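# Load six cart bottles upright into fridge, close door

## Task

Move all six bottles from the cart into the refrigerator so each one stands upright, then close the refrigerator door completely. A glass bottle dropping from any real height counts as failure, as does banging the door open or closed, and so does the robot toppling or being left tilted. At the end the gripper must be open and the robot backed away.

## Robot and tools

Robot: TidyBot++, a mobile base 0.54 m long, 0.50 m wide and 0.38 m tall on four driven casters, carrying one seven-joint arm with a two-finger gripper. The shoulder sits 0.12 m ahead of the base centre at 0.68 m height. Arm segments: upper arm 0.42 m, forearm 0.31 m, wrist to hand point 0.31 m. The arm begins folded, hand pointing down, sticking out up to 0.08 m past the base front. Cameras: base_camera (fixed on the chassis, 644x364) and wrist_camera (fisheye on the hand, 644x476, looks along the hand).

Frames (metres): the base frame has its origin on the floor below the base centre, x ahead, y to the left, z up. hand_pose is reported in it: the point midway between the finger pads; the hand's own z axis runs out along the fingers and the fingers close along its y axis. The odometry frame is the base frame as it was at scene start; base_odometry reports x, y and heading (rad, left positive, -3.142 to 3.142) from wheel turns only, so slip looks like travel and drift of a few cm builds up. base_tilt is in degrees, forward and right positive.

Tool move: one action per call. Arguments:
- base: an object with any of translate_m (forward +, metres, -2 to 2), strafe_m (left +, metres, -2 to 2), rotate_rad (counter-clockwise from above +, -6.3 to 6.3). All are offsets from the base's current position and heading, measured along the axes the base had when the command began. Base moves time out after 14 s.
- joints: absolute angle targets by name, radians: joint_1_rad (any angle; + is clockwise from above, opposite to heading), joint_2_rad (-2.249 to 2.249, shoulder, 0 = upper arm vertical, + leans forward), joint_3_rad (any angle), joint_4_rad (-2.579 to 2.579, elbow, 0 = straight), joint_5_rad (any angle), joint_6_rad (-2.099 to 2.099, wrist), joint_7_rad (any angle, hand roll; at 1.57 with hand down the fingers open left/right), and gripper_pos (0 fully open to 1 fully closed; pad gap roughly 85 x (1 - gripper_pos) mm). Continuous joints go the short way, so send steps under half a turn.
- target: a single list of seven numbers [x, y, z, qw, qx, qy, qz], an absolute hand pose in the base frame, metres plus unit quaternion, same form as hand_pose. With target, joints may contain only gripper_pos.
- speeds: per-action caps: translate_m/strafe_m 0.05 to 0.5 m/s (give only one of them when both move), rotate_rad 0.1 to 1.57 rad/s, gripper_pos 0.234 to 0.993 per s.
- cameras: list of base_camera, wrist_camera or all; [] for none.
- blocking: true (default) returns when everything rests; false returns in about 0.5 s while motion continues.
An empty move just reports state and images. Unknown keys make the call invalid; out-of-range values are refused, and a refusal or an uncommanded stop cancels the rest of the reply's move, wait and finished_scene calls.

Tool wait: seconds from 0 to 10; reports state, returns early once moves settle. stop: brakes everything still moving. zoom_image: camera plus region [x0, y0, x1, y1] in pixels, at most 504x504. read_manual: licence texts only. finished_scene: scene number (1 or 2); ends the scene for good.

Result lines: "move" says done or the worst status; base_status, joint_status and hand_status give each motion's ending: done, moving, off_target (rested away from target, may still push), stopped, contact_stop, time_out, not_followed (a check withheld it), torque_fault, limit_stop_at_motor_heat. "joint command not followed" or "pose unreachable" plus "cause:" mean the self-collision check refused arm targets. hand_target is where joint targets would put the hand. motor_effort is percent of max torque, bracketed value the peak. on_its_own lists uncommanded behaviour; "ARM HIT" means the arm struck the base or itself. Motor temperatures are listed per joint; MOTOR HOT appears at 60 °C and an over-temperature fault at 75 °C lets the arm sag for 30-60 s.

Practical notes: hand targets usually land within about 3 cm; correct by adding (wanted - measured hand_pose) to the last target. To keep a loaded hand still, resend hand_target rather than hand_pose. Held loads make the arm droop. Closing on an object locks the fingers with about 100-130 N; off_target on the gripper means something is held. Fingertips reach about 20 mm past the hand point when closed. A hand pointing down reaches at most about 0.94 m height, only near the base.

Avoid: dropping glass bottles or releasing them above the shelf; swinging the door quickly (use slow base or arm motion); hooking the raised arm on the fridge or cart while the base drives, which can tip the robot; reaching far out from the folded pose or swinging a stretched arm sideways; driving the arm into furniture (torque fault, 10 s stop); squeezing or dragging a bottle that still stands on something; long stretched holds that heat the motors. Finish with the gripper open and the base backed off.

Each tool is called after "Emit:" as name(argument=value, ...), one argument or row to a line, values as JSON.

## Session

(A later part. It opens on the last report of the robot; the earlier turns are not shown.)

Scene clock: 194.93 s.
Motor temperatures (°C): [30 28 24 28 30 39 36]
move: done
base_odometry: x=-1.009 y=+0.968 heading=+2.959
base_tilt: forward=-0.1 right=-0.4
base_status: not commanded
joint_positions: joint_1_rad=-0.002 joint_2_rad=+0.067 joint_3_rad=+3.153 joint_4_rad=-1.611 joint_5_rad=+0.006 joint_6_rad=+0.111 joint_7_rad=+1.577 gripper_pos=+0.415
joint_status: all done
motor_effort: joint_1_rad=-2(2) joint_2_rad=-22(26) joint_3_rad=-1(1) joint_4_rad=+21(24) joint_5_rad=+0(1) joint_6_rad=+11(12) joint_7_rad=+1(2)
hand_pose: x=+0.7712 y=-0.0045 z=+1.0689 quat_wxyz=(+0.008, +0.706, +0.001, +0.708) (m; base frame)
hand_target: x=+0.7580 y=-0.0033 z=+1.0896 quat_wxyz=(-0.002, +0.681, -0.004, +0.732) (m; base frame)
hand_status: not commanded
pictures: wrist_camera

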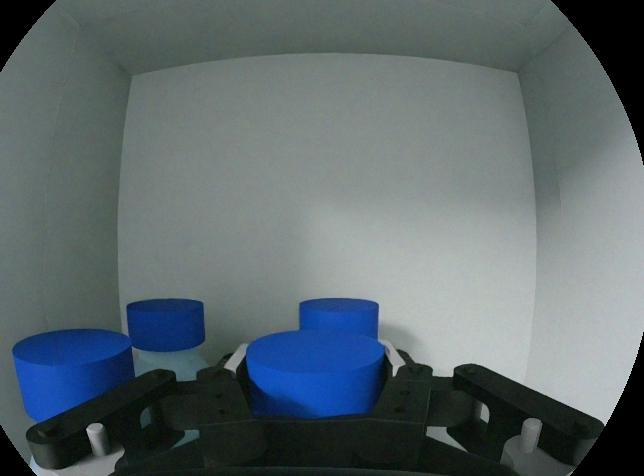

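Emit:
move(
  joints={"gripper_pos": 0.35},
  speeds={"gripper_pos": 0.234},
  cameras=["wrist_camera"],
)

Emit:
move(
  joints={"gripper_pos": 0.14},
  speeds={"gripper_pos": 0.4},
  cameras=["wrist_camera"],
)

Scene clock: 196.70 s.
Motor temperatures (°C): [30 28 24 28 30 39 36]
move: done
base_odometry: x=-1.009 y=+0.968 heading=+2.959
base_tilt: forward=-0.1 right=-0.4
base_status: not commanded
joint_positions: joint_1_rad=-0.002 joint_2_rad=+0.066 joint_3_rad=+3.153 joint_4_rad=-1.611 joint_5_rad=+0.006 joint_6_rad=+0.122 joint_7_rad=+1.577 gripper_pos=+0.351
joint_status: all done
motor_effort: joint_1_rad=+0(1) joint_2_rad=-21(24) joint_3_rad=+1(1) joint_4_rad=+20(21) joint_5_rad=+0(0) joint_6_rad=+8(10) joint_7_rad=+1(1)
hand_pose: x=+0.7709 y=-0.0045 z=+1.0728 quat_wxyz=(+0.008, +0.702, +0.001, +0.712) (m; base frame)
hand_target: x=+0.7580 y=-0.0033 z=+1.0896 quat_wxyz=(-0.002, +0.681, -0.004, +0.732) (m; base frame)
hand_status: not commanded
pictures: wrist_camera

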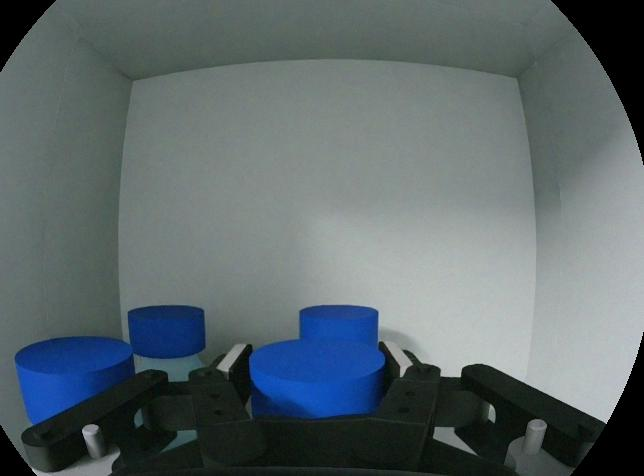

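Scene clock: 197.57 s.
Motor temperatures (°C): [30 28 24 28 30 39 36]
move: done
base_odometry: x=-1.009 y=+0.968 heading=+2.959
base_tilt: forward=-0.1 right=-0.5
base_status: not commanded
joint_positions: joint_1_rad=-0.002 joint_2_rad=+0.066 joint_3_rad=+3.153 joint_4_rad=-1.611 joint_5_rad=+0.006 joint_6_rad=+0.122 joint_7_rad=+1.577 gripper_pos=+0.140
joint_status: all done
motor_effort: joint_1_rad=+0(1) joint_2_rad=-22(23) joint_3_rad=+1(1) joint_4_rad=+20(20) joint_5_rad=+0(0) joint_6_rad=+8(9) joint_7_rad=+1(1)
hand_pose: x=+0.7709 y=-0.0045 z=+1.0728 quat_wxyz=(+0.008, +0.702, +0.001, +0.712) (m; base frame)
hand_target: x=+0.7580 y=-0.0033 z=+1.0896 quat_wxyz=(-0.002, +0.681, -0.004, +0.732) (m; base frame)
hand_status: not commanded
pictures: wrist_camera

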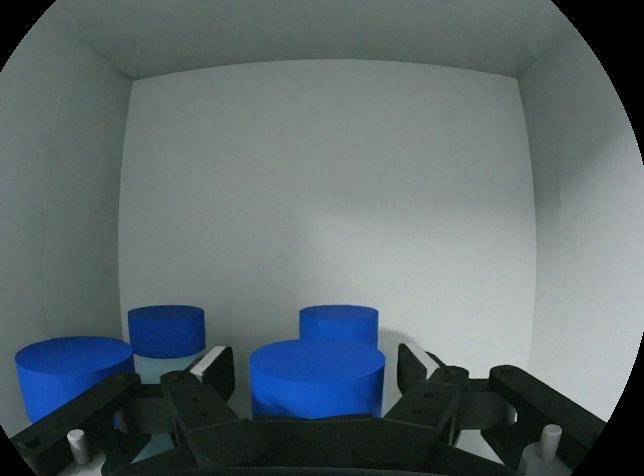

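Released cleanly. Back out straight.

Emit:
move(
  base={"translate_m": -0.18},
  speeds={"translate_m": 0.2},
  cameras=["wrist_camera"],
)

Scene clock: 199.47 s.
Motor temperatures (°C): [30 28 24 28 30 39 36]
move: done
base_odometry: x=-0.832 y=+0.935 heading=+2.959
base_tilt: forward=-0.1 right=-0.4
base_status: done
joint_positions: joint_1_rad=-0.001 joint_2_rad=+0.053 joint_3_rad=+3.153 joint_4_rad=-1.611 joint_5_rad=+0.006 joint_6_rad=+0.124 joint_7_rad=+1.577 gripper_pos=+0.140
joint_status: not commanded
motor_effort: joint_1_rad=+0(2) joint_2_rad=-21(25) joint_3_rad=+1(2) joint_4_rad=+20(20) joint_5_rad=+0(0) joint_6_rad=+8(9) joint_7_rad=+1(1)
hand_pose: x=+0.7656 y=-0.0047 z=+1.0821 quat_wxyz=(+0.008, +0.696, +0.001, +0.718) (m; base frame)
hand_target: x=+0.7580 y=-0.0033 z=+1.0896 quat_wxyz=(-0.002, +0.681, -0.004, +0.732) (m; base frame)
hand_status: not commanded
pictures: wrist_camera

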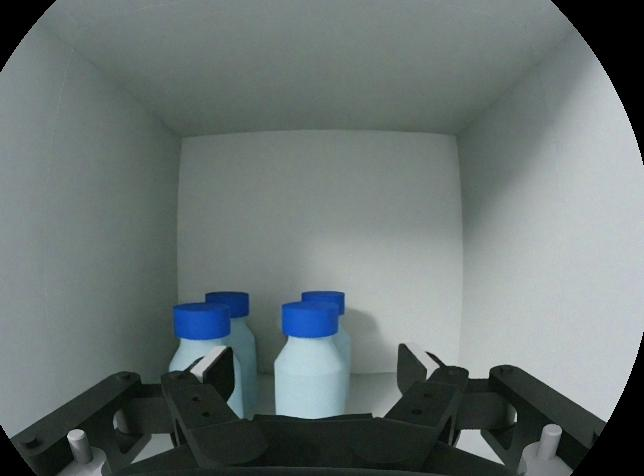

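Emit:
move(
  base={"translate_m": -0.76},
  joints={"joint_1_rad": 0.0, "joint_2_rad": 0.046, "joint_3_rad": 3.153, "joint_4_rad": -1.65, "joint_5_rad": 0.042, "joint_6_rad": 0.19, "joint_7_rad": 1.52, "gripper_pos": 0.15},
  cameras=[],
)

Emit:
move(
  base={"translate_m": -0.126, "strafe_m": 0.069, "rotate_rad": -2.459},
  speeds={"rotate_rad": 1.4, "translate_m": 0.2},
  cameras=["wrist_camera"],
)

Scene clock: 203.83 s.
Motor temperatures (°C): [30 28 24 28 30 39 36]
move: done
base_odometry: x=-0.085 y=+0.797 heading=+2.958
base_tilt: forward=-0.1 right=-0.5
base_status: done
joint_positions: joint_1_rad=-0.001 joint_2_rad=+0.056 joint_3_rad=+3.153 joint_4_rad=-1.612 joint_5_rad=+0.006 joint_6_rad=+0.130 joint_7_rad=+1.577 gripper_pos=+0.152
joint_status: all done
motor_effort: joint_1_rad=+0(1) joint_2_rad=-21(25) joint_3_rad=+0(2) joint_4_rad=+20(20) joint_5_rad=+0(1) joint_6_rad=+9(9) joint_7_rad=+1(1)
hand_pose: x=+0.7668 y=-0.0047 z=+1.0813 quat_wxyz=(+0.008, +0.696, +0.001, +0.718) (m; base frame)
hand_target: x=+0.7610 y=-0.0033 z=+1.0830 quat_wxyz=(-0.002, +0.684, -0.004, +0.730) (m; base frame)
hand_status: not commanded
pictures: none
No camera images: "cameras" was empty.

Scene clock: 206.83 s.
Motor temperatures (°C): [30 28 24 28 30 39 36]
move: done
base_odometry: x=+0.027 y=+0.706 heading=+0.500
base_tilt: forward=-0.1 right=-0.4
base_status: done
joint_positions: joint_1_rad=+0.004 joint_2_rad=+0.061 joint_3_rad=+3.153 joint_4_rad=-1.612 joint_5_rad=+0.006 joint_6_rad=+0.131 joint_7_rad=+1.577 gripper_pos=+0.152
joint_status: not commanded
motor_effort: joint_1_rad=+0(3) joint_2_rad=-22(26) joint_3_rad=+1(3) joint_4_rad=+20(20) joint_5_rad=+0(1) joint_6_rad=+9(9) joint_7_rad=+1(1)
hand_pose: x=+0.7685 y=-0.0080 z=+1.0785 quat_wxyz=(+0.010, +0.697, -0.001, +0.717) (m; base frame)
hand_target: x=+0.7610 y=-0.0033 z=+1.0830 quat_wxyz=(-0.002, +0.684, -0.004, +0.730) (m; base frame)
hand_status: not commanded
pictures: wrist_camera

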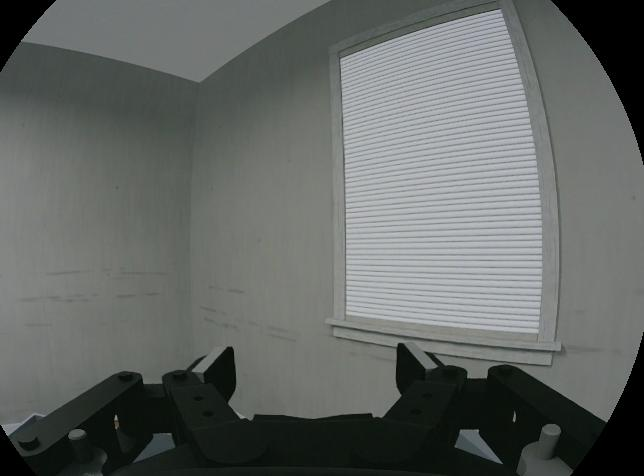

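Emit:
move(
  joints={"joint_1_rad": 0.0, "joint_2_rad": 0.143, "joint_3_rad": 3.153, "joint_4_rad": -2.0, "joint_5_rad": 0.042, "joint_6_rad": 0.595, "joint_7_rad": 1.52},
  cameras=["wrist_camera"],
)

Emit:
zoom_image(
  camera="wrist_camera",
  region=[220, 230, 480, 430],
)

Scene clock: 208.97 s.
Motor temperatures (°C): [30 28 24 28 30 39 36]
move: done
base_odometry: x=+0.027 y=+0.706 heading=+0.500
base_tilt: forward=-0.1 right=-0.4
base_status: not commanded
joint_positions: joint_1_rad=+0.004 joint_2_rad=+0.141 joint_3_rad=+3.153 joint_4_rad=-1.964 joint_5_rad=+0.006 joint_6_rad=+0.528 joint_7_rad=+1.577 gripper_pos=+0.152
joint_status: all done
motor_effort: joint_1_rad=+0(1) joint_2_rad=-22(24) joint_3_rad=+0(2) joint_4_rad=+18(20) joint_5_rad=+0(1) joint_6_rad=+8(10) joint_7_rad=+1(3)
hand_pose: x=+0.7601 y=-0.0070 z=+0.9361 quat_wxyz=(+0.009, +0.709, +0.000, +0.705) (m; base frame)
hand_target: x=+0.7546 y=+0.0019 z=+0.9350 quat_wxyz=(-0.009, +0.699, -0.001, +0.715) (m; base frame)
hand_status: not commanded
pictures: wrist_camera

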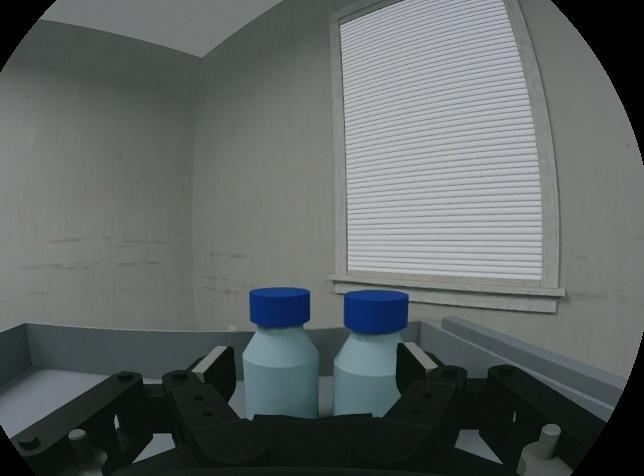

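Scaled by 1.938.

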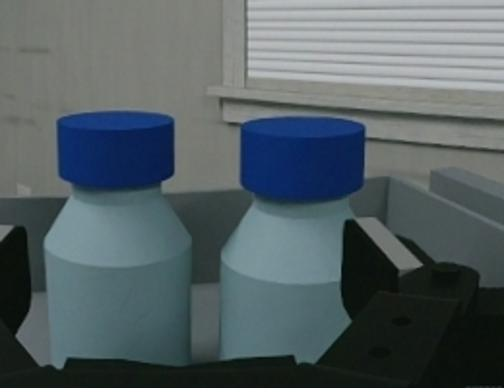

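Emit:
move(
  base={"translate_m": 0.08, "strafe_m": -0.055},
  speeds={"translate_m": 0.2},
  cameras=["wrist_camera"],
)

Emit:
zoom_image(
  camera="wrist_camera",
  region=[190, 230, 430, 420],
)

Scene clock: 211.07 s.
Motor temperatures (°C): [30 28 24 28 30 39 36]
move: done
base_odometry: x=+0.123 y=+0.696 heading=+0.499
base_tilt: forward=-0.1 right=-0.5
base_status: done
joint_positions: joint_1_rad=+0.004 joint_2_rad=+0.145 joint_3_rad=+3.153 joint_4_rad=-1.965 joint_5_rad=+0.006 joint_6_rad=+0.533 joint_7_rad=+1.577 gripper_pos=+0.152
joint_status: not commanded
motor_effort: joint_1_rad=+0(2) joint_2_rad=-22(24) joint_3_rad=+0(2) joint_4_rad=+17(18) joint_5_rad=+0(1) joint_6_rad=+9(9) joint_7_rad=+1(1)
hand_pose: x=+0.7609 y=-0.0069 z=+0.9349 quat_wxyz=(+0.009, +0.709, +0.000, +0.705) (m; base frame)
hand_target: x=+0.7546 y=+0.0019 z=+0.9350 quat_wxyz=(-0.009, +0.699, -0.001, +0.715) (m; base frame)
hand_status: not commanded
pictures: wrist_camera

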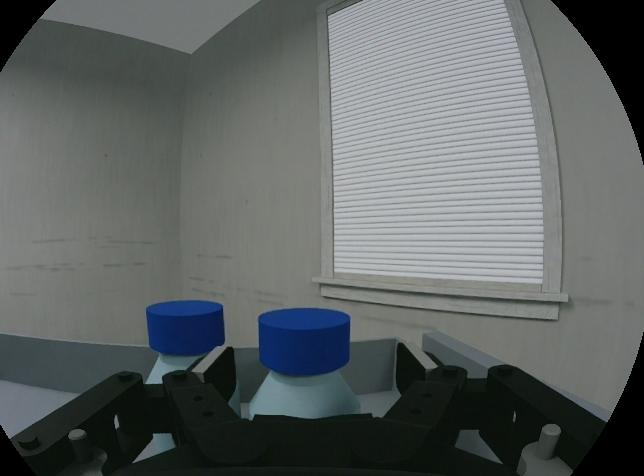

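Scaled by 2.100.

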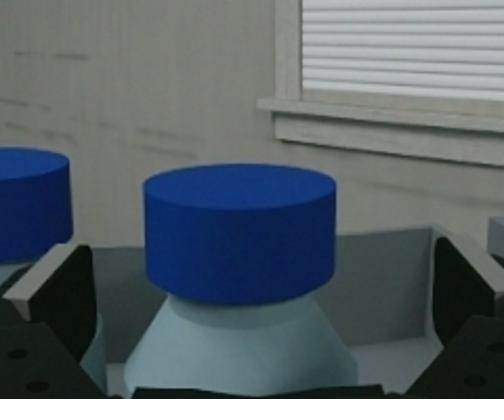

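Emit:
move(
  base={"translate_m": 0.066, "strafe_m": 0.0072},
  speeds={"translate_m": 0.12},
  cameras=["wrist_camera"],
)

Emit:
zoom_image(
  camera="wrist_camera",
  region=[200, 240, 440, 430],
)

Scene clock: 212.73 s.
Motor temperatures (°C): [30 28 24 28 30 39 36]
move: done
base_odometry: x=+0.178 y=+0.734 heading=+0.499
base_tilt: forward=+0.0 right=-0.5
base_status: done
joint_positions: joint_1_rad=+0.004 joint_2_rad=+0.149 joint_3_rad=+3.153 joint_4_rad=-1.966 joint_5_rad=+0.006 joint_6_rad=+0.534 joint_7_rad=+1.577 gripper_pos=+0.152
joint_status: not commanded
motor_effort: joint_1_rad=+0(1) joint_2_rad=-22(25) joint_3_rad=+0(1) joint_4_rad=+17(19) joint_5_rad=+0(0) joint_6_rad=+9(9) joint_7_rad=+1(1)
hand_pose: x=+0.7618 y=-0.0069 z=+0.9322 quat_wxyz=(+0.009, +0.711, +0.000, +0.704) (m; base frame)
hand_target: x=+0.7546 y=+0.0019 z=+0.9350 quat_wxyz=(-0.009, +0.699, -0.001, +0.715) (m; base frame)
hand_status: not commanded
pictures: wrist_camera

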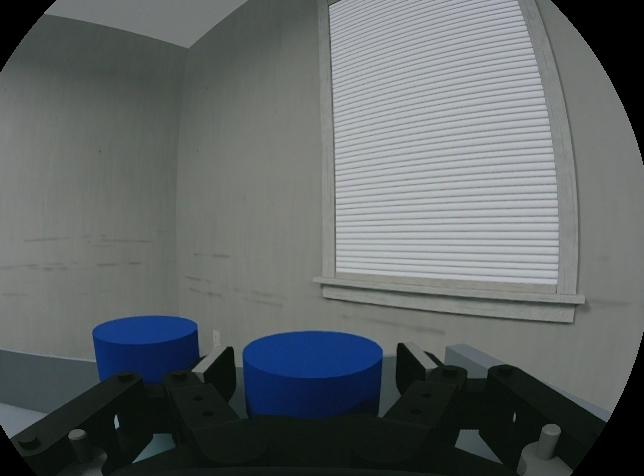

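Scaled by 2.100.

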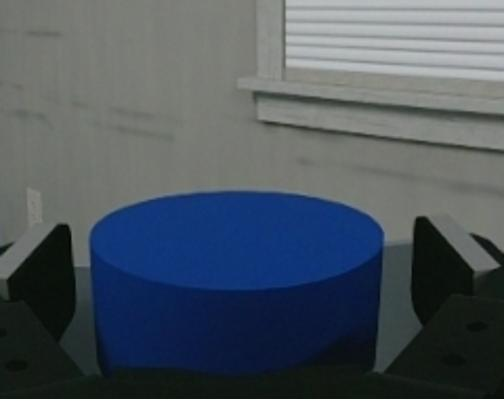

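Emit:
move(
  joints={"gripper_pos": 0.36},
  speeds={"gripper_pos": 0.3},
  cameras=[],
)

Emit:
move(
  joints={"gripper_pos": 0.425},
  speeds={"gripper_pos": 0.234},
  cameras=["wrist_camera"],
)

Emit:
move(
  joints={"joint_1_rad": 0.0, "joint_2_rad": 0.0, "joint_3_rad": 3.153, "joint_4_rad": -1.8, "joint_5_rad": 0.042, "joint_6_rad": 0.36, "joint_7_rad": 1.52},
  cameras=["wrist_camera"],
)

Scene clock: 214.17 s.
Motor temperatures (°C): [30 28 24 28 30 39 36]
move: done
base_odometry: x=+0.178 y=+0.734 heading=+0.499
base_tilt: forward=-0.1 right=-0.5
base_status: not commanded
joint_positions: joint_1_rad=+0.004 joint_2_rad=+0.149 joint_3_rad=+3.153 joint_4_rad=-1.966 joint_5_rad=+0.006 joint_6_rad=+0.534 joint_7_rad=+1.577 gripper_pos=+0.359
joint_status: all done
motor_effort: joint_1_rad=-1(1) joint_2_rad=-23(23) joint_3_rad=+1(1) joint_4_rad=+18(18) joint_5_rad=+0(0) joint_6_rad=+9(9) joint_7_rad=+1(1)
hand_pose: x=+0.7618 y=-0.0069 z=+0.9322 quat_wxyz=(+0.009, +0.711, +0.000, +0.704) (m; base frame)
hand_target: x=+0.7546 y=+0.0019 z=+0.9350 quat_wxyz=(-0.009, +0.699, -0.001, +0.715) (m; base frame)
hand_status: not commanded
pictures: none
No camera images: "cameras" was empty.

Scene clock: 214.77 s.
Motor temperatures (°C): [30 28 24 28 30 39 36]
move: done
base_odometry: x=+0.178 y=+0.734 heading=+0.499
base_tilt: forward=-0.1 right=-0.4
base_status: not commanded
joint_positions: joint_1_rad=+0.003 joint_2_rad=+0.149 joint_3_rad=+3.153 joint_4_rad=-1.966 joint_5_rad=+0.006 joint_6_rad=+0.534 joint_7_rad=+1.577 gripper_pos=+0.410
joint_status: all done
motor_effort: joint_1_rad=+0(1) joint_2_rad=-22(23) joint_3_rad=+0(2) joint_4_rad=+17(18) joint_5_rad=+0(0) joint_6_rad=+9(10) joint_7_rad=+1(1)
hand_pose: x=+0.7617 y=-0.0068 z=+0.9323 quat_wxyz=(+0.009, +0.710, +0.000, +0.704) (m; base frame)
hand_target: x=+0.7546 y=+0.0019 z=+0.9350 quat_wxyz=(-0.009, +0.699, -0.001, +0.715) (m; base frame)
hand_status: not commanded
pictures: wrist_camera

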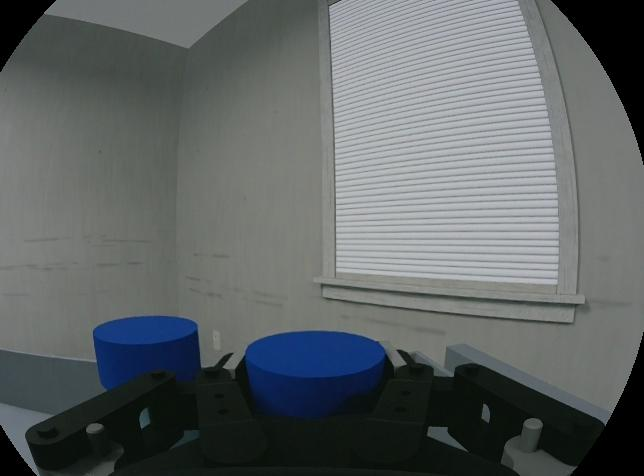

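Scene clock: 216.30 s.
Motor temperatures (°C): [30 28 24 28 30 39 36]
move: done
base_odometry: x=+0.178 y=+0.734 heading=+0.499
base_tilt: forward=-0.1 right=-0.4
base_status: not commanded
joint_positions: joint_1_rad=+0.003 joint_2_rad=+0.036 joint_3_rad=+3.153 joint_4_rad=-1.843 joint_5_rad=+0.006 joint_6_rad=+0.386 joint_7_rad=+1.577 gripper_pos=+0.414
joint_status: all done
motor_effort: joint_1_rad=+0(1) joint_2_rad=-23(28) joint_3_rad=+0(1) joint_4_rad=+22(23) joint_5_rad=+0(1) joint_6_rad=+12(13) joint_7_rad=+1(2)
hand_pose: x=+0.7440 y=-0.0072 z=+1.0312 quat_wxyz=(+0.009, +0.679, +0.000, +0.734) (m; base frame)
hand_target: x=+0.7339 y=-0.0010 z=+1.0716 quat_wxyz=(-0.005, +0.660, -0.002, +0.752) (m; base frame)
hand_status: not commanded
pictures: wrist_camera

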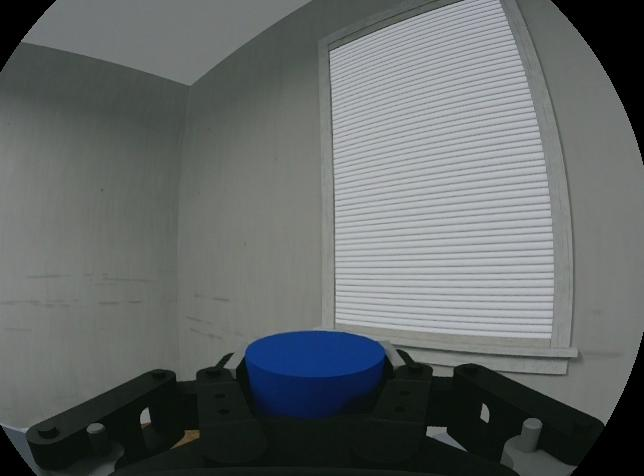

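Emit:
move(
  base={"translate_m": -0.16},
  joints={"joint_1_rad": 0.0, "joint_2_rad": -0.02, "joint_3_rad": 3.153, "joint_4_rad": -1.42, "joint_5_rad": 0.042, "joint_6_rad": -0.06, "joint_7_rad": 1.52},
  cameras=[],
)

Emit:
move(
  base={"translate_m": -0.09, "strafe_m": 0.08, "rotate_rad": 2.459},
  speeds={"rotate_rad": 1.3, "translate_m": 0.2},
  cameras=["wrist_camera"],
)

Scene clock: 219.23 s.
Motor temperatures (°C): [30 28 24 28 30 39 36]
move: done
base_odometry: x=+0.037 y=+0.657 heading=+0.499
base_tilt: forward=-0.1 right=-0.4
base_status: done
joint_positions: joint_1_rad=+0.003 joint_2_rad=+0.004 joint_3_rad=+3.153 joint_4_rad=-1.468 joint_5_rad=+0.006 joint_6_rad=-0.030 joint_7_rad=+1.577 gripper_pos=+0.414
joint_status: all done
motor_effort: joint_1_rad=+0(3) joint_2_rad=-22(27) joint_3_rad=+0(3) joint_4_rad=+23(24) joint_5_rad=+0(1) joint_6_rad=+11(13) joint_7_rad=+1(2)
hand_pose: x=+0.7439 y=-0.0078 z=+1.1554 quat_wxyz=(+0.010, +0.682, -0.001, +0.731) (m; base frame)
hand_target: x=+0.7299 y=-0.0065 z=+1.1903 quat_wxyz=(+0.002, +0.667, -0.008, +0.745) (m; base frame)
hand_status: not commanded
pictures: none
No camera images: "cameras" was empty.

Scene clock: 222.33 s.
Motor temperatures (°C): [30 28 24 28 30 39 36]
move: done
base_odometry: x=-0.080 y=+0.685 heading=+2.957
base_tilt: forward=-0.1 right=-0.4
base_status: done
joint_positions: joint_1_rad=-0.003 joint_2_rad=+0.007 joint_3_rad=+3.154 joint_4_rad=-1.468 joint_5_rad=+0.006 joint_6_rad=-0.033 joint_7_rad=+1.577 gripper_pos=+0.414
joint_status: not commanded
motor_effort: joint_1_rad=+0(5) joint_2_rad=-23(26) joint_3_rad=+1(4) joint_4_rad=+23(24) joint_5_rad=+0(1) joint_6_rad=+11(12) joint_7_rad=+1(1)
hand_pose: x=+0.7455 y=-0.0047 z=+1.1524 quat_wxyz=(+0.008, +0.684, +0.001, +0.729) (m; base frame)
hand_target: x=+0.7299 y=-0.0065 z=+1.1903 quat_wxyz=(+0.002, +0.667, -0.008, +0.745) (m; base frame)
hand_status: not commanded
pictures: wrist_camera

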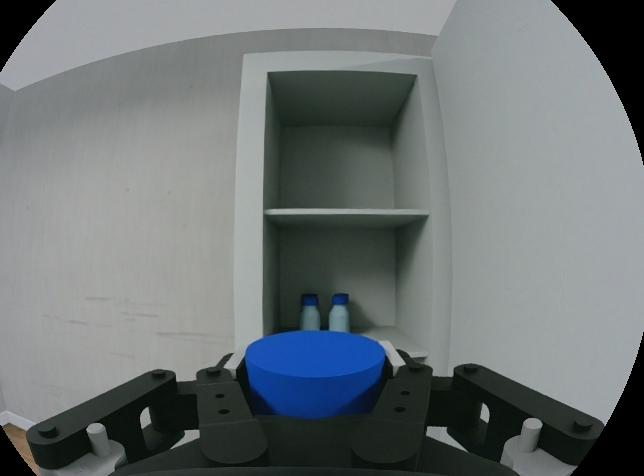

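Emit:
move(
  base={"translate_m": 0.6, "strafe_m": 0.015},
  speeds={"translate_m": 0.35},
  joints={"joint_1_rad": 0.0, "joint_2_rad": 0.028, "joint_3_rad": 3.153, "joint_4_rad": -1.54, "joint_5_rad": 0.042, "joint_6_rad": 0.1, "joint_7_rad": 1.52},
)

Emit:
zoom_image(
  camera="wrist_camera",
  region=[230, 230, 480, 400],
)

Scene clock: 225.53 s.
Motor temperatures (°C): [30 28 24 28 30 39 36]
move: done
base_odometry: x=-0.673 y=+0.780 heading=+2.958
base_tilt: forward=-0.1 right=-0.4
base_status: done
joint_positions: joint_1_rad=-0.003 joint_2_rad=+0.052 joint_3_rad=+3.154 joint_4_rad=-1.522 joint_5_rad=+0.006 joint_6_rad=+0.024 joint_7_rad=+1.577 gripper_pos=+0.414
joint_status: all done
motor_effort: joint_1_rad=+0(1) joint_2_rad=-25(27) joint_3_rad=+0(2) joint_4_rad=+23(25) joint_5_rad=+0(1) joint_6_rad=+12(13) joint_7_rad=+1(2)
hand_pose: x=+0.7666 y=-0.0045 z=+1.1072 quat_wxyz=(+0.008, +0.700, +0.001, +0.714) (m; base frame)
hand_target: x=+0.7549 y=-0.0044 z=+1.1352 quat_wxyz=(+0.000, +0.670, -0.005, +0.742) (m; base frame)
hand_status: not commanded
pictures: base_camera, wrist_camera

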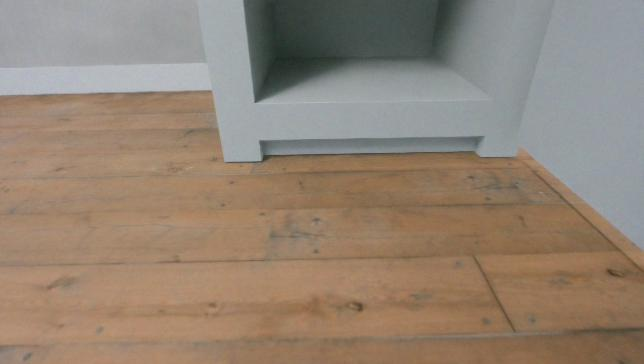

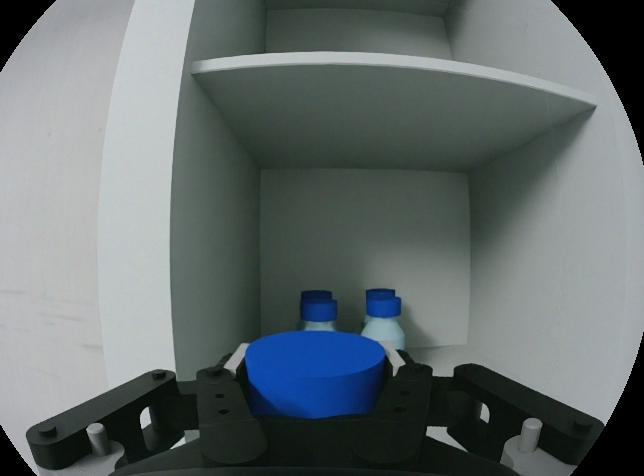

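Scaled by 2.016.

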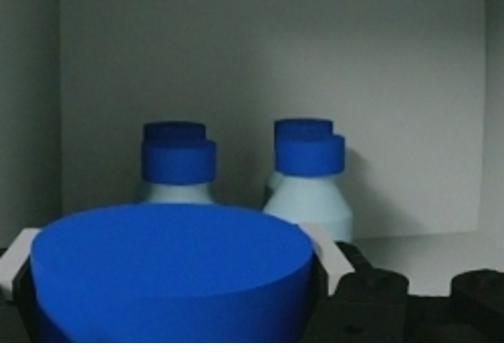

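Emit:
move(
  base={"translate_m": 0.247, "strafe_m": -0.003},
  speeds={"translate_m": 0.2},
  joints={"joint_1_rad": 0.0, "joint_2_rad": 0.032, "joint_3_rad": 3.153, "joint_4_rad": -1.59, "joint_5_rad": 0.042, "joint_6_rad": 0.14, "joint_7_rad": 1.52},
)

Emit:
zoom_image(
  camera="wrist_camera",
  region=[230, 230, 480, 400],
)

Scene clock: 228.27 s.
Motor temperatures (°C): [30 28 24 28 30 39 36]
move: done
base_odometry: x=-0.915 y=+0.828 heading=+2.959
base_tilt: forward=+0.0 right=-0.5
base_status: done
joint_positions: joint_1_rad=-0.003 joint_2_rad=+0.059 joint_3_rad=+3.154 joint_4_rad=-1.570 joint_5_rad=+0.006 joint_6_rad=+0.057 joint_7_rad=+1.577 gripper_pos=+0.414
joint_status: all done
motor_effort: joint_1_rad=+0(2) joint_2_rad=-24(27) joint_3_rad=+1(2) joint_4_rad=+23(24) joint_5_rad=+0(1) joint_6_rad=+11(12) joint_7_rad=+1(2)
hand_pose: x=+0.7689 y=-0.0044 z=+1.0833 quat_wxyz=(+0.008, +0.707, +0.001, +0.707) (m; base frame)
hand_target: x=+0.7566 y=-0.0039 z=+1.1138 quat_wxyz=(-0.001, +0.675, -0.005, +0.738) (m; base frame)
hand_status: not commanded
pictures: base_camera, wrist_camera

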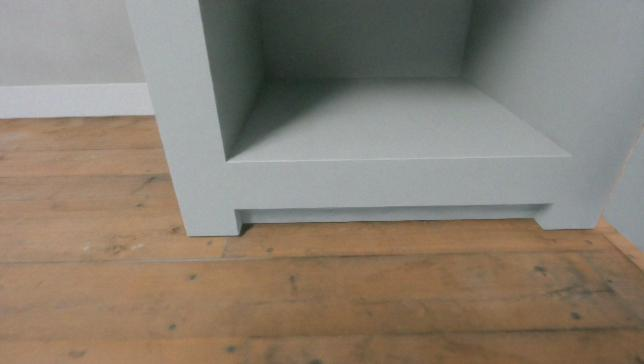

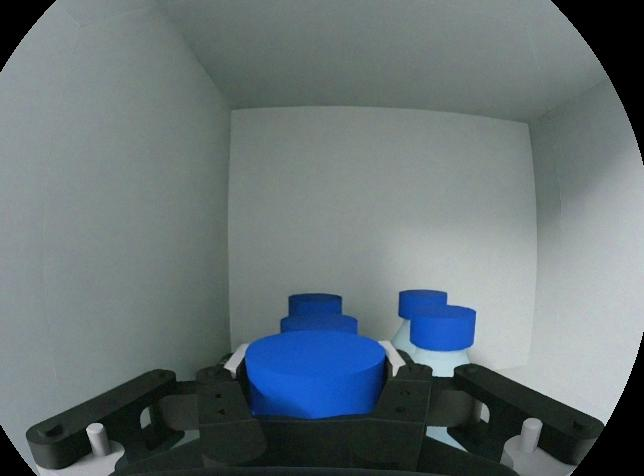

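Scaled by 2.016.

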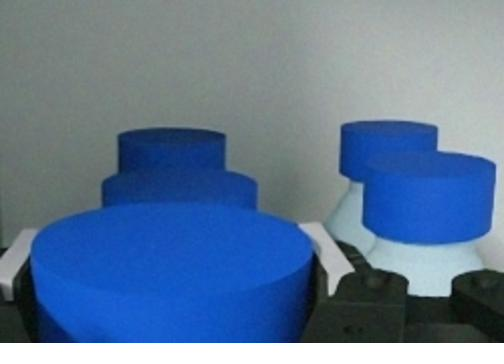

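Emit:
move(
  joints={"joint_1_rad": 0.0, "joint_2_rad": 0.036, "joint_3_rad": 3.153, "joint_4_rad": -1.63, "joint_5_rad": 0.042, "joint_6_rad": 0.175, "joint_7_rad": 1.52},
  cameras=["wrist_camera"],
)

Emit:
move(
  joints={"joint_1_rad": 0.0, "joint_2_rad": 0.039, "joint_3_rad": 3.153, "joint_4_rad": -1.648, "joint_5_rad": 0.042, "joint_6_rad": 0.19, "joint_7_rad": 1.52},
  cameras=["wrist_camera"],
)

Scene clock: 231.03 s.
Motor temperatures (°C): [30 28 24 28 30 39 36]
move: done
base_odometry: x=-0.915 y=+0.828 heading=+2.959
base_tilt: forward=-0.1 right=-0.5
base_status: not commanded
joint_positions: joint_1_rad=-0.003 joint_2_rad=+0.059 joint_3_rad=+3.154 joint_4_rad=-1.608 joint_5_rad=+0.006 joint_6_rad=+0.091 joint_7_rad=+1.577 gripper_pos=+0.414
joint_status: all done
motor_effort: joint_1_rad=+0(0) joint_2_rad=-24(26) joint_3_rad=+1(1) joint_4_rad=+23(24) joint_5_rad=+0(1) joint_6_rad=+12(12) joint_7_rad=+1(3)
hand_pose: x=+0.7680 y=-0.0044 z=+1.0700 quat_wxyz=(+0.008, +0.709, +0.001, +0.705) (m; base frame)
hand_target: x=+0.7575 y=-0.0035 z=+1.0972 quat_wxyz=(-0.002, +0.678, -0.004, +0.735) (m; base frame)
hand_status: not commanded
pictures: wrist_camera

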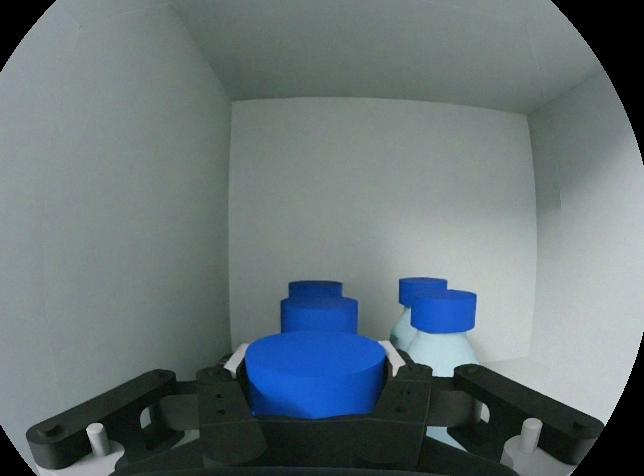

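Scene clock: 231.60 s.
Motor temperatures (°C): [30 28 24 28 30 39 36]
move: done
base_odometry: x=-0.915 y=+0.828 heading=+2.959
base_tilt: forward=-0.1 right=-0.5
base_status: not commanded
joint_positions: joint_1_rad=-0.003 joint_2_rad=+0.059 joint_3_rad=+3.154 joint_4_rad=-1.619 joint_5_rad=+0.006 joint_6_rad=+0.112 joint_7_rad=+1.577 gripper_pos=+0.414
joint_status: all done
motor_effort: joint_1_rad=+0(1) joint_2_rad=-24(24) joint_3_rad=+1(2) joint_4_rad=+22(23) joint_5_rad=+0(1) joint_6_rad=+10(11) joint_7_rad=+1(2)
hand_pose: x=+0.7676 y=-0.0043 z=+1.0704 quat_wxyz=(+0.008, +0.705, +0.001, +0.709) (m; base frame)
hand_target: x=+0.7582 y=-0.0033 z=+1.0887 quat_wxyz=(-0.002, +0.681, -0.004, +0.733) (m; base frame)
hand_status: not commanded
pictures: wrist_camera

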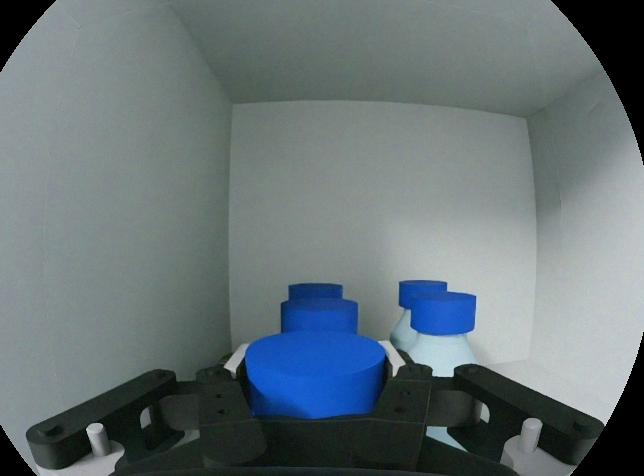

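Emit:
move(
  joints={"joint_1_rad": 0.0, "joint_2_rad": 0.042, "joint_3_rad": 3.153, "joint_4_rad": -1.66, "joint_5_rad": 0.042, "joint_6_rad": 0.183, "joint_7_rad": 1.52},
  cameras=[],
)

Emit:
move(
  joints={"gripper_pos": 0.35},
  speeds={"gripper_pos": 0.234},
  cameras=["wrist_camera"],
)

Emit:
move(
  joints={"gripper_pos": 0.12},
  speeds={"gripper_pos": 0.4},
  cameras=["wrist_camera"],
)

Emit:
move(
  base={"translate_m": -0.18},
  speeds={"translate_m": 0.2},
)

Scene clock: 232.50 s.
Motor temperatures (°C): [30 28 24 28 30 39 36]
move: done
base_odometry: x=-0.915 y=+0.828 heading=+2.959
base_tilt: forward=-0.1 right=-0.5
base_status: not commanded
joint_positions: joint_1_rad=-0.003 joint_2_rad=+0.059 joint_3_rad=+3.154 joint_4_rad=-1.621 joint_5_rad=+0.006 joint_6_rad=+0.116 joint_7_rad=+1.577 gripper_pos=+0.414
joint_status: all done
motor_effort: joint_1_rad=-1(1) joint_2_rad=-22(24) joint_3_rad=+0(1) joint_4_rad=+20(22) joint_5_rad=+0(0) joint_6_rad=+9(11) joint_7_rad=+1(2)
hand_pose: x=+0.7676 y=-0.0043 z=+1.0702 quat_wxyz=(+0.008, +0.704, +0.001, +0.710) (m; base frame)
hand_target: x=+0.7593 y=-0.0034 z=+1.0771 quat_wxyz=(-0.002, +0.689, -0.004, +0.725) (m; base frame)
hand_status: not commanded
pictures: none
No camera images: "cameras" was empty.

Scene clock: 233.13 s.
Motor temperatures (°C): [30 28 24 28 30 39 36]
move: done
base_odometry: x=-0.915 y=+0.828 heading=+2.959
base_tilt: forward=-0.1 right=-0.4
base_status: not commanded
joint_positions: joint_1_rad=-0.003 joint_2_rad=+0.059 joint_3_rad=+3.154 joint_4_rad=-1.621 joint_5_rad=+0.006 joint_6_rad=+0.119 joint_7_rad=+1.577 gripper_pos=+0.351
joint_status: all done
motor_effort: joint_1_rad=+0(1) joint_2_rad=-22(23) joint_3_rad=+1(1) joint_4_rad=+19(20) joint_5_rad=+0(0) joint_6_rad=+9(9) joint_7_rad=+1(1)
hand_pose: x=+0.7676 y=-0.0043 z=+1.0711 quat_wxyz=(+0.008, +0.703, +0.001, +0.711) (m; base frame)
hand_target: x=+0.7593 y=-0.0034 z=+1.0771 quat_wxyz=(-0.002, +0.689, -0.004, +0.725) (m; base frame)
hand_status: not commanded
pictures: wrist_camera

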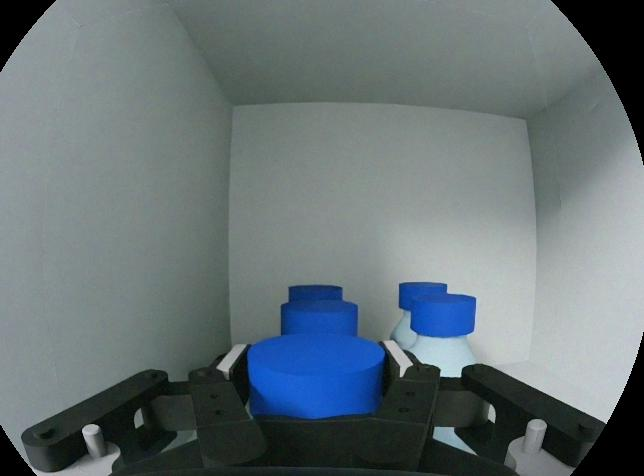

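Scene clock: 234.07 s.
Motor temperatures (°C): [30 28 24 28 30 39 36]
move: done
base_odometry: x=-0.915 y=+0.828 heading=+2.959
base_tilt: forward=-0.1 right=-0.5
base_status: not commanded
joint_positions: joint_1_rad=-0.003 joint_2_rad=+0.059 joint_3_rad=+3.154 joint_4_rad=-1.621 joint_5_rad=+0.006 joint_6_rad=+0.119 joint_7_rad=+1.577 gripper_pos=+0.120
joint_status: all done
motor_effort: joint_1_rad=+0(0) joint_2_rad=-20(22) joint_3_rad=+1(1) joint_4_rad=+19(20) joint_5_rad=+0(0) joint_6_rad=+9(9) joint_7_rad=+1(1)
hand_pose: x=+0.7676 y=-0.0043 z=+1.0711 quat_wxyz=(+0.008, +0.703, +0.001, +0.711) (m; base frame)
hand_target: x=+0.7593 y=-0.0034 z=+1.0771 quat_wxyz=(-0.002, +0.689, -0.004, +0.725) (m; base frame)
hand_status: not commanded
pictures: wrist_camera

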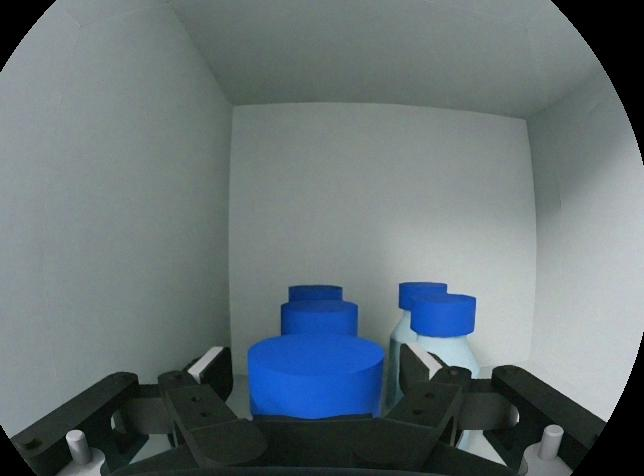

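Scene clock: 235.73 s.
Motor temperatures (°C): [30 28 24 28 30 39 36]
move: done
base_odometry: x=-0.738 y=+0.795 heading=+2.959
base_tilt: forward=-0.1 right=-0.4
base_status: done
joint_positions: joint_1_rad=-0.003 joint_2_rad=+0.054 joint_3_rad=+3.154 joint_4_rad=-1.621 joint_5_rad=+0.006 joint_6_rad=+0.121 joint_7_rad=+1.577 gripper_pos=+0.120
joint_status: not commanded
motor_effort: joint_1_rad=+0(1) joint_2_rad=-21(25) joint_3_rad=+1(2) joint_4_rad=+20(20) joint_5_rad=+0(0) joint_6_rad=+9(9) joint_7_rad=+1(1)
hand_pose: x=+0.7658 y=-0.0044 z=+1.0742 quat_wxyz=(+0.008, +0.701, +0.001, +0.713) (m; base frame)
hand_target: x=+0.7593 y=-0.0034 z=+1.0771 quat_wxyz=(-0.002, +0.689, -0.004, +0.725) (m; base frame)
hand_status: not commanded
pictures: base_camera, wrist_camera

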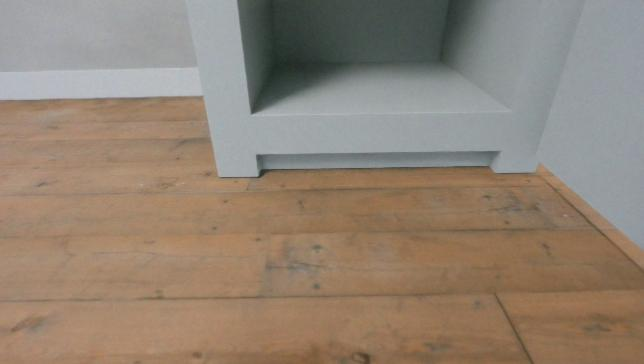

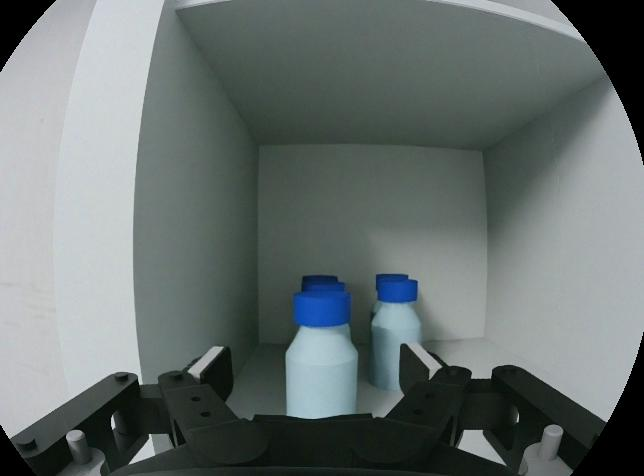

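Emit:
move(
  base={"translate_m": -0.66},
  joints={"joint_1_rad": 0.0, "joint_2_rad": 0.046, "joint_3_rad": 3.153, "joint_4_rad": -1.65, "joint_5_rad": 0.042, "joint_6_rad": 0.19, "joint_7_rad": 1.52, "gripper_pos": 0.1},
  cameras=[],
)

Emit:
move(
  base={"translate_m": -0.094, "strafe_m": -0.081, "rotate_rad": -2.459},
  speeds={"rotate_rad": 1.4, "translate_m": 0.2},
  cameras=["wrist_camera"],
)

Emit:
move(
  joints={"joint_1_rad": 0.0, "joint_2_rad": 0.143, "joint_3_rad": 3.153, "joint_4_rad": -2.0, "joint_5_rad": 0.042, "joint_6_rad": 0.595, "joint_7_rad": 1.52},
  cameras=["wrist_camera"],
)

Emit:
zoom_image(
  camera="wrist_camera",
  region=[190, 230, 430, 430],
)

Scene clock: 239.23 s.
Motor temperatures (°C): [30 28 24 28 30 39 36]
move: done
base_odometry: x=-0.089 y=+0.675 heading=+2.959
base_tilt: forward=-0.1 right=-0.4
base_status: done
joint_positions: joint_1_rad=-0.003 joint_2_rad=+0.056 joint_3_rad=+3.154 joint_4_rad=-1.621 joint_5_rad=+0.006 joint_6_rad=+0.130 joint_7_rad=+1.577 gripper_pos=+0.100
joint_status: all done
motor_effort: joint_1_rad=+0(2) joint_2_rad=-21(25) joint_3_rad=+1(1) joint_4_rad=+19(21) joint_5_rad=+0(1) joint_6_rad=+9(9) joint_7_rad=+1(1)
hand_pose: x=+0.7663 y=-0.0044 z=+1.0759 quat_wxyz=(+0.008, +0.699, +0.001, +0.715) (m; base frame)
hand_target: x=+0.7610 y=-0.0033 z=+1.0829 quat_wxyz=(-0.002, +0.684, -0.004, +0.730) (m; base frame)
hand_status: not commanded
pictures: none
No camera images: "cameras" was empty.

Scene clock: 242.27 s.
Motor temperatures (°C): [30 28 24 28 30 39 36]
move: done
base_odometry: x=+0.018 y=+0.738 heading=+0.500
base_tilt: forward=-0.1 right=-0.5
base_status: done
joint_positions: joint_1_rad=+0.002 joint_2_rad=+0.057 joint_3_rad=+3.153 joint_4_rad=-1.621 joint_5_rad=+0.006 joint_6_rad=+0.130 joint_7_rad=+1.577 gripper_pos=+0.100
joint_status: not commanded
motor_effort: joint_1_rad=+0(4) joint_2_rad=-21(24) joint_3_rad=+0(5) joint_4_rad=+19(20) joint_5_rad=+0(1) joint_6_rad=+9(9) joint_7_rad=+1(1)
hand_pose: x=+0.7668 y=-0.0067 z=+1.0753 quat_wxyz=(+0.009, +0.699, +0.000, +0.715) (m; base frame)
hand_target: x=+0.7610 y=-0.0033 z=+1.0829 quat_wxyz=(-0.002, +0.684, -0.004, +0.730) (m; base frame)
hand_status: not commanded
pictures: wrist_camera

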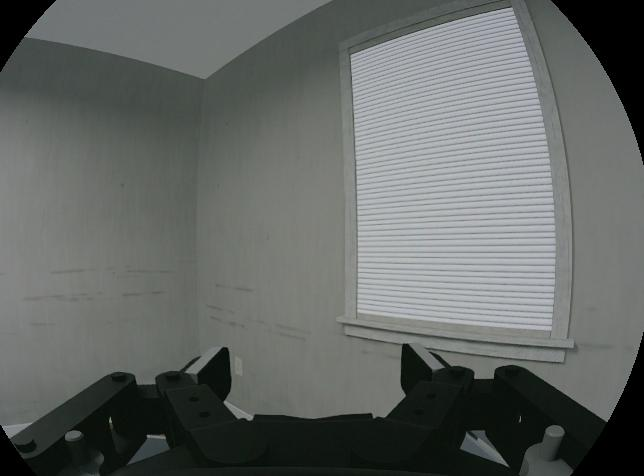

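Scene clock: 244.07 s.
Motor temperatures (°C): [30 28 24 28 30 39 36]
move: done
base_odometry: x=+0.018 y=+0.738 heading=+0.500
base_tilt: forward=-0.1 right=-0.4
base_status: not commanded
joint_positions: joint_1_rad=+0.002 joint_2_rad=+0.142 joint_3_rad=+3.153 joint_4_rad=-1.964 joint_5_rad=+0.006 joint_6_rad=+0.528 joint_7_rad=+1.577 gripper_pos=+0.100
joint_status: all done
motor_effort: joint_1_rad=+0(1) joint_2_rad=-22(25) joint_3_rad=+0(2) joint_4_rad=+17(20) joint_5_rad=+0(1) joint_6_rad=+9(10) joint_7_rad=+1(2)
hand_pose: x=+0.7602 y=-0.0058 z=+0.9359 quat_wxyz=(+0.008, +0.710, +0.001, +0.705) (m; base frame)
hand_target: x=+0.7546 y=+0.0019 z=+0.9350 quat_wxyz=(-0.009, +0.699, -0.001, +0.715) (m; base frame)
hand_status: not commanded
pictures: wrist_camera

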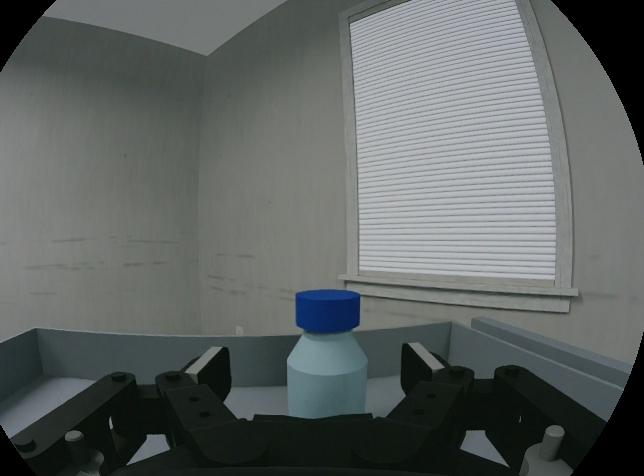

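Scaled by 2.100.

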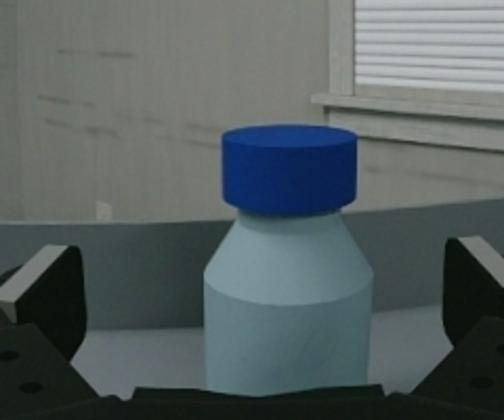

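Emit:
move(
  base={"translate_m": 0.14, "strafe_m": -0.0105},
  speeds={"translate_m": 0.15},
  cameras=["wrist_camera"],
)

Emit:
zoom_image(
  camera="wrist_camera",
  region=[200, 240, 440, 430],
)

Scene clock: 246.00 s.
Motor temperatures (°C): [30 28 24 28 30 39 36]
move: done
base_odometry: x=+0.146 y=+0.795 heading=+0.499
base_tilt: forward=-0.1 right=-0.4
base_status: done
joint_positions: joint_1_rad=+0.002 joint_2_rad=+0.146 joint_3_rad=+3.153 joint_4_rad=-1.965 joint_5_rad=+0.006 joint_6_rad=+0.532 joint_7_rad=+1.577 gripper_pos=+0.100
joint_status: not commanded
motor_effort: joint_1_rad=+0(1) joint_2_rad=-21(24) joint_3_rad=+0(1) joint_4_rad=+17(18) joint_5_rad=+0(0) joint_6_rad=+8(9) joint_7_rad=+1(1)
hand_pose: x=+0.7611 y=-0.0058 z=+0.9340 quat_wxyz=(+0.008, +0.710, +0.001, +0.704) (m; base frame)
hand_target: x=+0.7546 y=+0.0019 z=+0.9350 quat_wxyz=(-0.009, +0.699, -0.001, +0.715) (m; base frame)
hand_status: not commanded
pictures: wrist_camera

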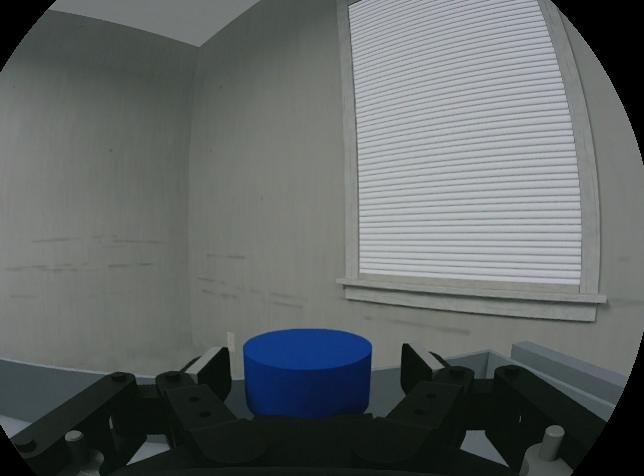

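Scaled by 2.100.

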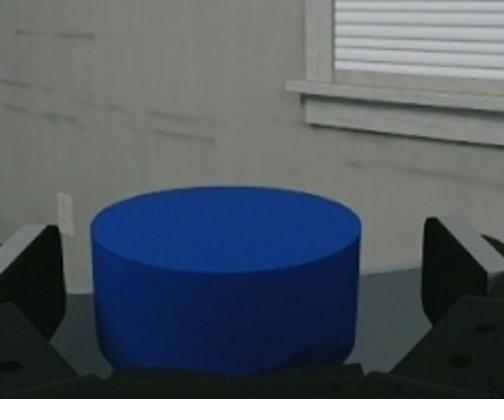

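Emit:
move(
  base={"translate_m": 0.011, "strafe_m": 0.0035},
  speeds={"translate_m": 0.06},
  cameras=["wrist_camera"],
)

Emit:
move(
  joints={"gripper_pos": 0.36},
  speeds={"gripper_pos": 0.3},
  cameras=["wrist_camera"],
)

Scene clock: 246.97 s.
Motor temperatures (°C): [30 28 24 28 30 39 36]
move: done
base_odometry: x=+0.154 y=+0.804 heading=+0.499
base_tilt: forward=-0.1 right=-0.4
base_status: done
joint_positions: joint_1_rad=+0.002 joint_2_rad=+0.149 joint_3_rad=+3.153 joint_4_rad=-1.966 joint_5_rad=+0.006 joint_6_rad=+0.533 joint_7_rad=+1.577 gripper_pos=+0.100
joint_status: not commanded
motor_effort: joint_1_rad=+0(2) joint_2_rad=-21(23) joint_3_rad=+1(2) joint_4_rad=+17(18) joint_5_rad=+0(0) joint_6_rad=+8(9) joint_7_rad=+1(1)
hand_pose: x=+0.7619 y=-0.0057 z=+0.9315 quat_wxyz=(+0.008, +0.711, +0.001, +0.703) (m; base frame)
hand_target: x=+0.7546 y=+0.0019 z=+0.9350 quat_wxyz=(-0.009, +0.699, -0.001, +0.715) (m; base frame)
hand_status: not commanded
pictures: wrist_camera

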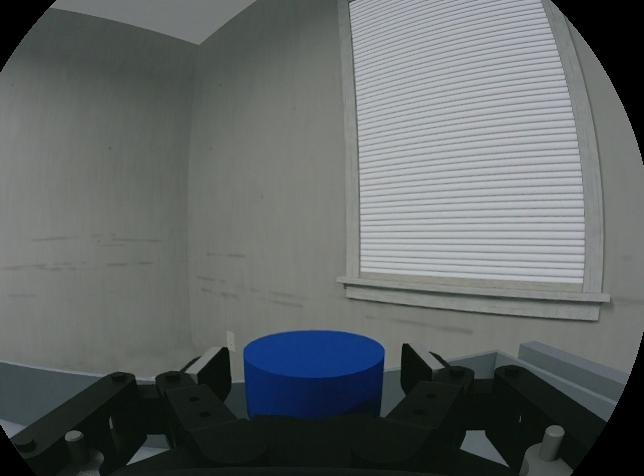

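Scene clock: 248.17 s.
Motor temperatures (°C): [30 28 24 28 30 39 36]
move: done
base_odometry: x=+0.154 y=+0.804 heading=+0.499
base_tilt: forward=+0.0 right=-0.5
base_status: not commanded
joint_positions: joint_1_rad=+0.002 joint_2_rad=+0.149 joint_3_rad=+3.153 joint_4_rad=-1.966 joint_5_rad=+0.006 joint_6_rad=+0.533 joint_7_rad=+1.577 gripper_pos=+0.359
joint_status: all done
motor_effort: joint_1_rad=+0(1) joint_2_rad=-22(23) joint_3_rad=+1(1) joint_4_rad=+18(18) joint_5_rad=+0(0) joint_6_rad=+9(9) joint_7_rad=+1(1)
hand_pose: x=+0.7619 y=-0.0057 z=+0.9315 quat_wxyz=(+0.008, +0.711, +0.001, +0.703) (m; base frame)
hand_target: x=+0.7546 y=+0.0019 z=+0.9350 quat_wxyz=(-0.009, +0.699, -0.001, +0.715) (m; base frame)
hand_status: not commanded
pictures: wrist_camera

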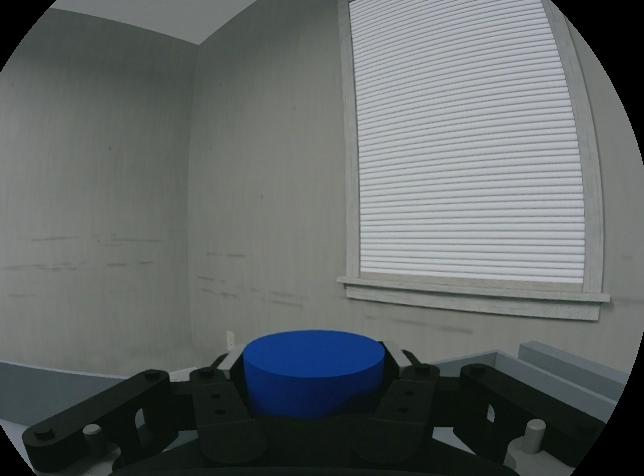

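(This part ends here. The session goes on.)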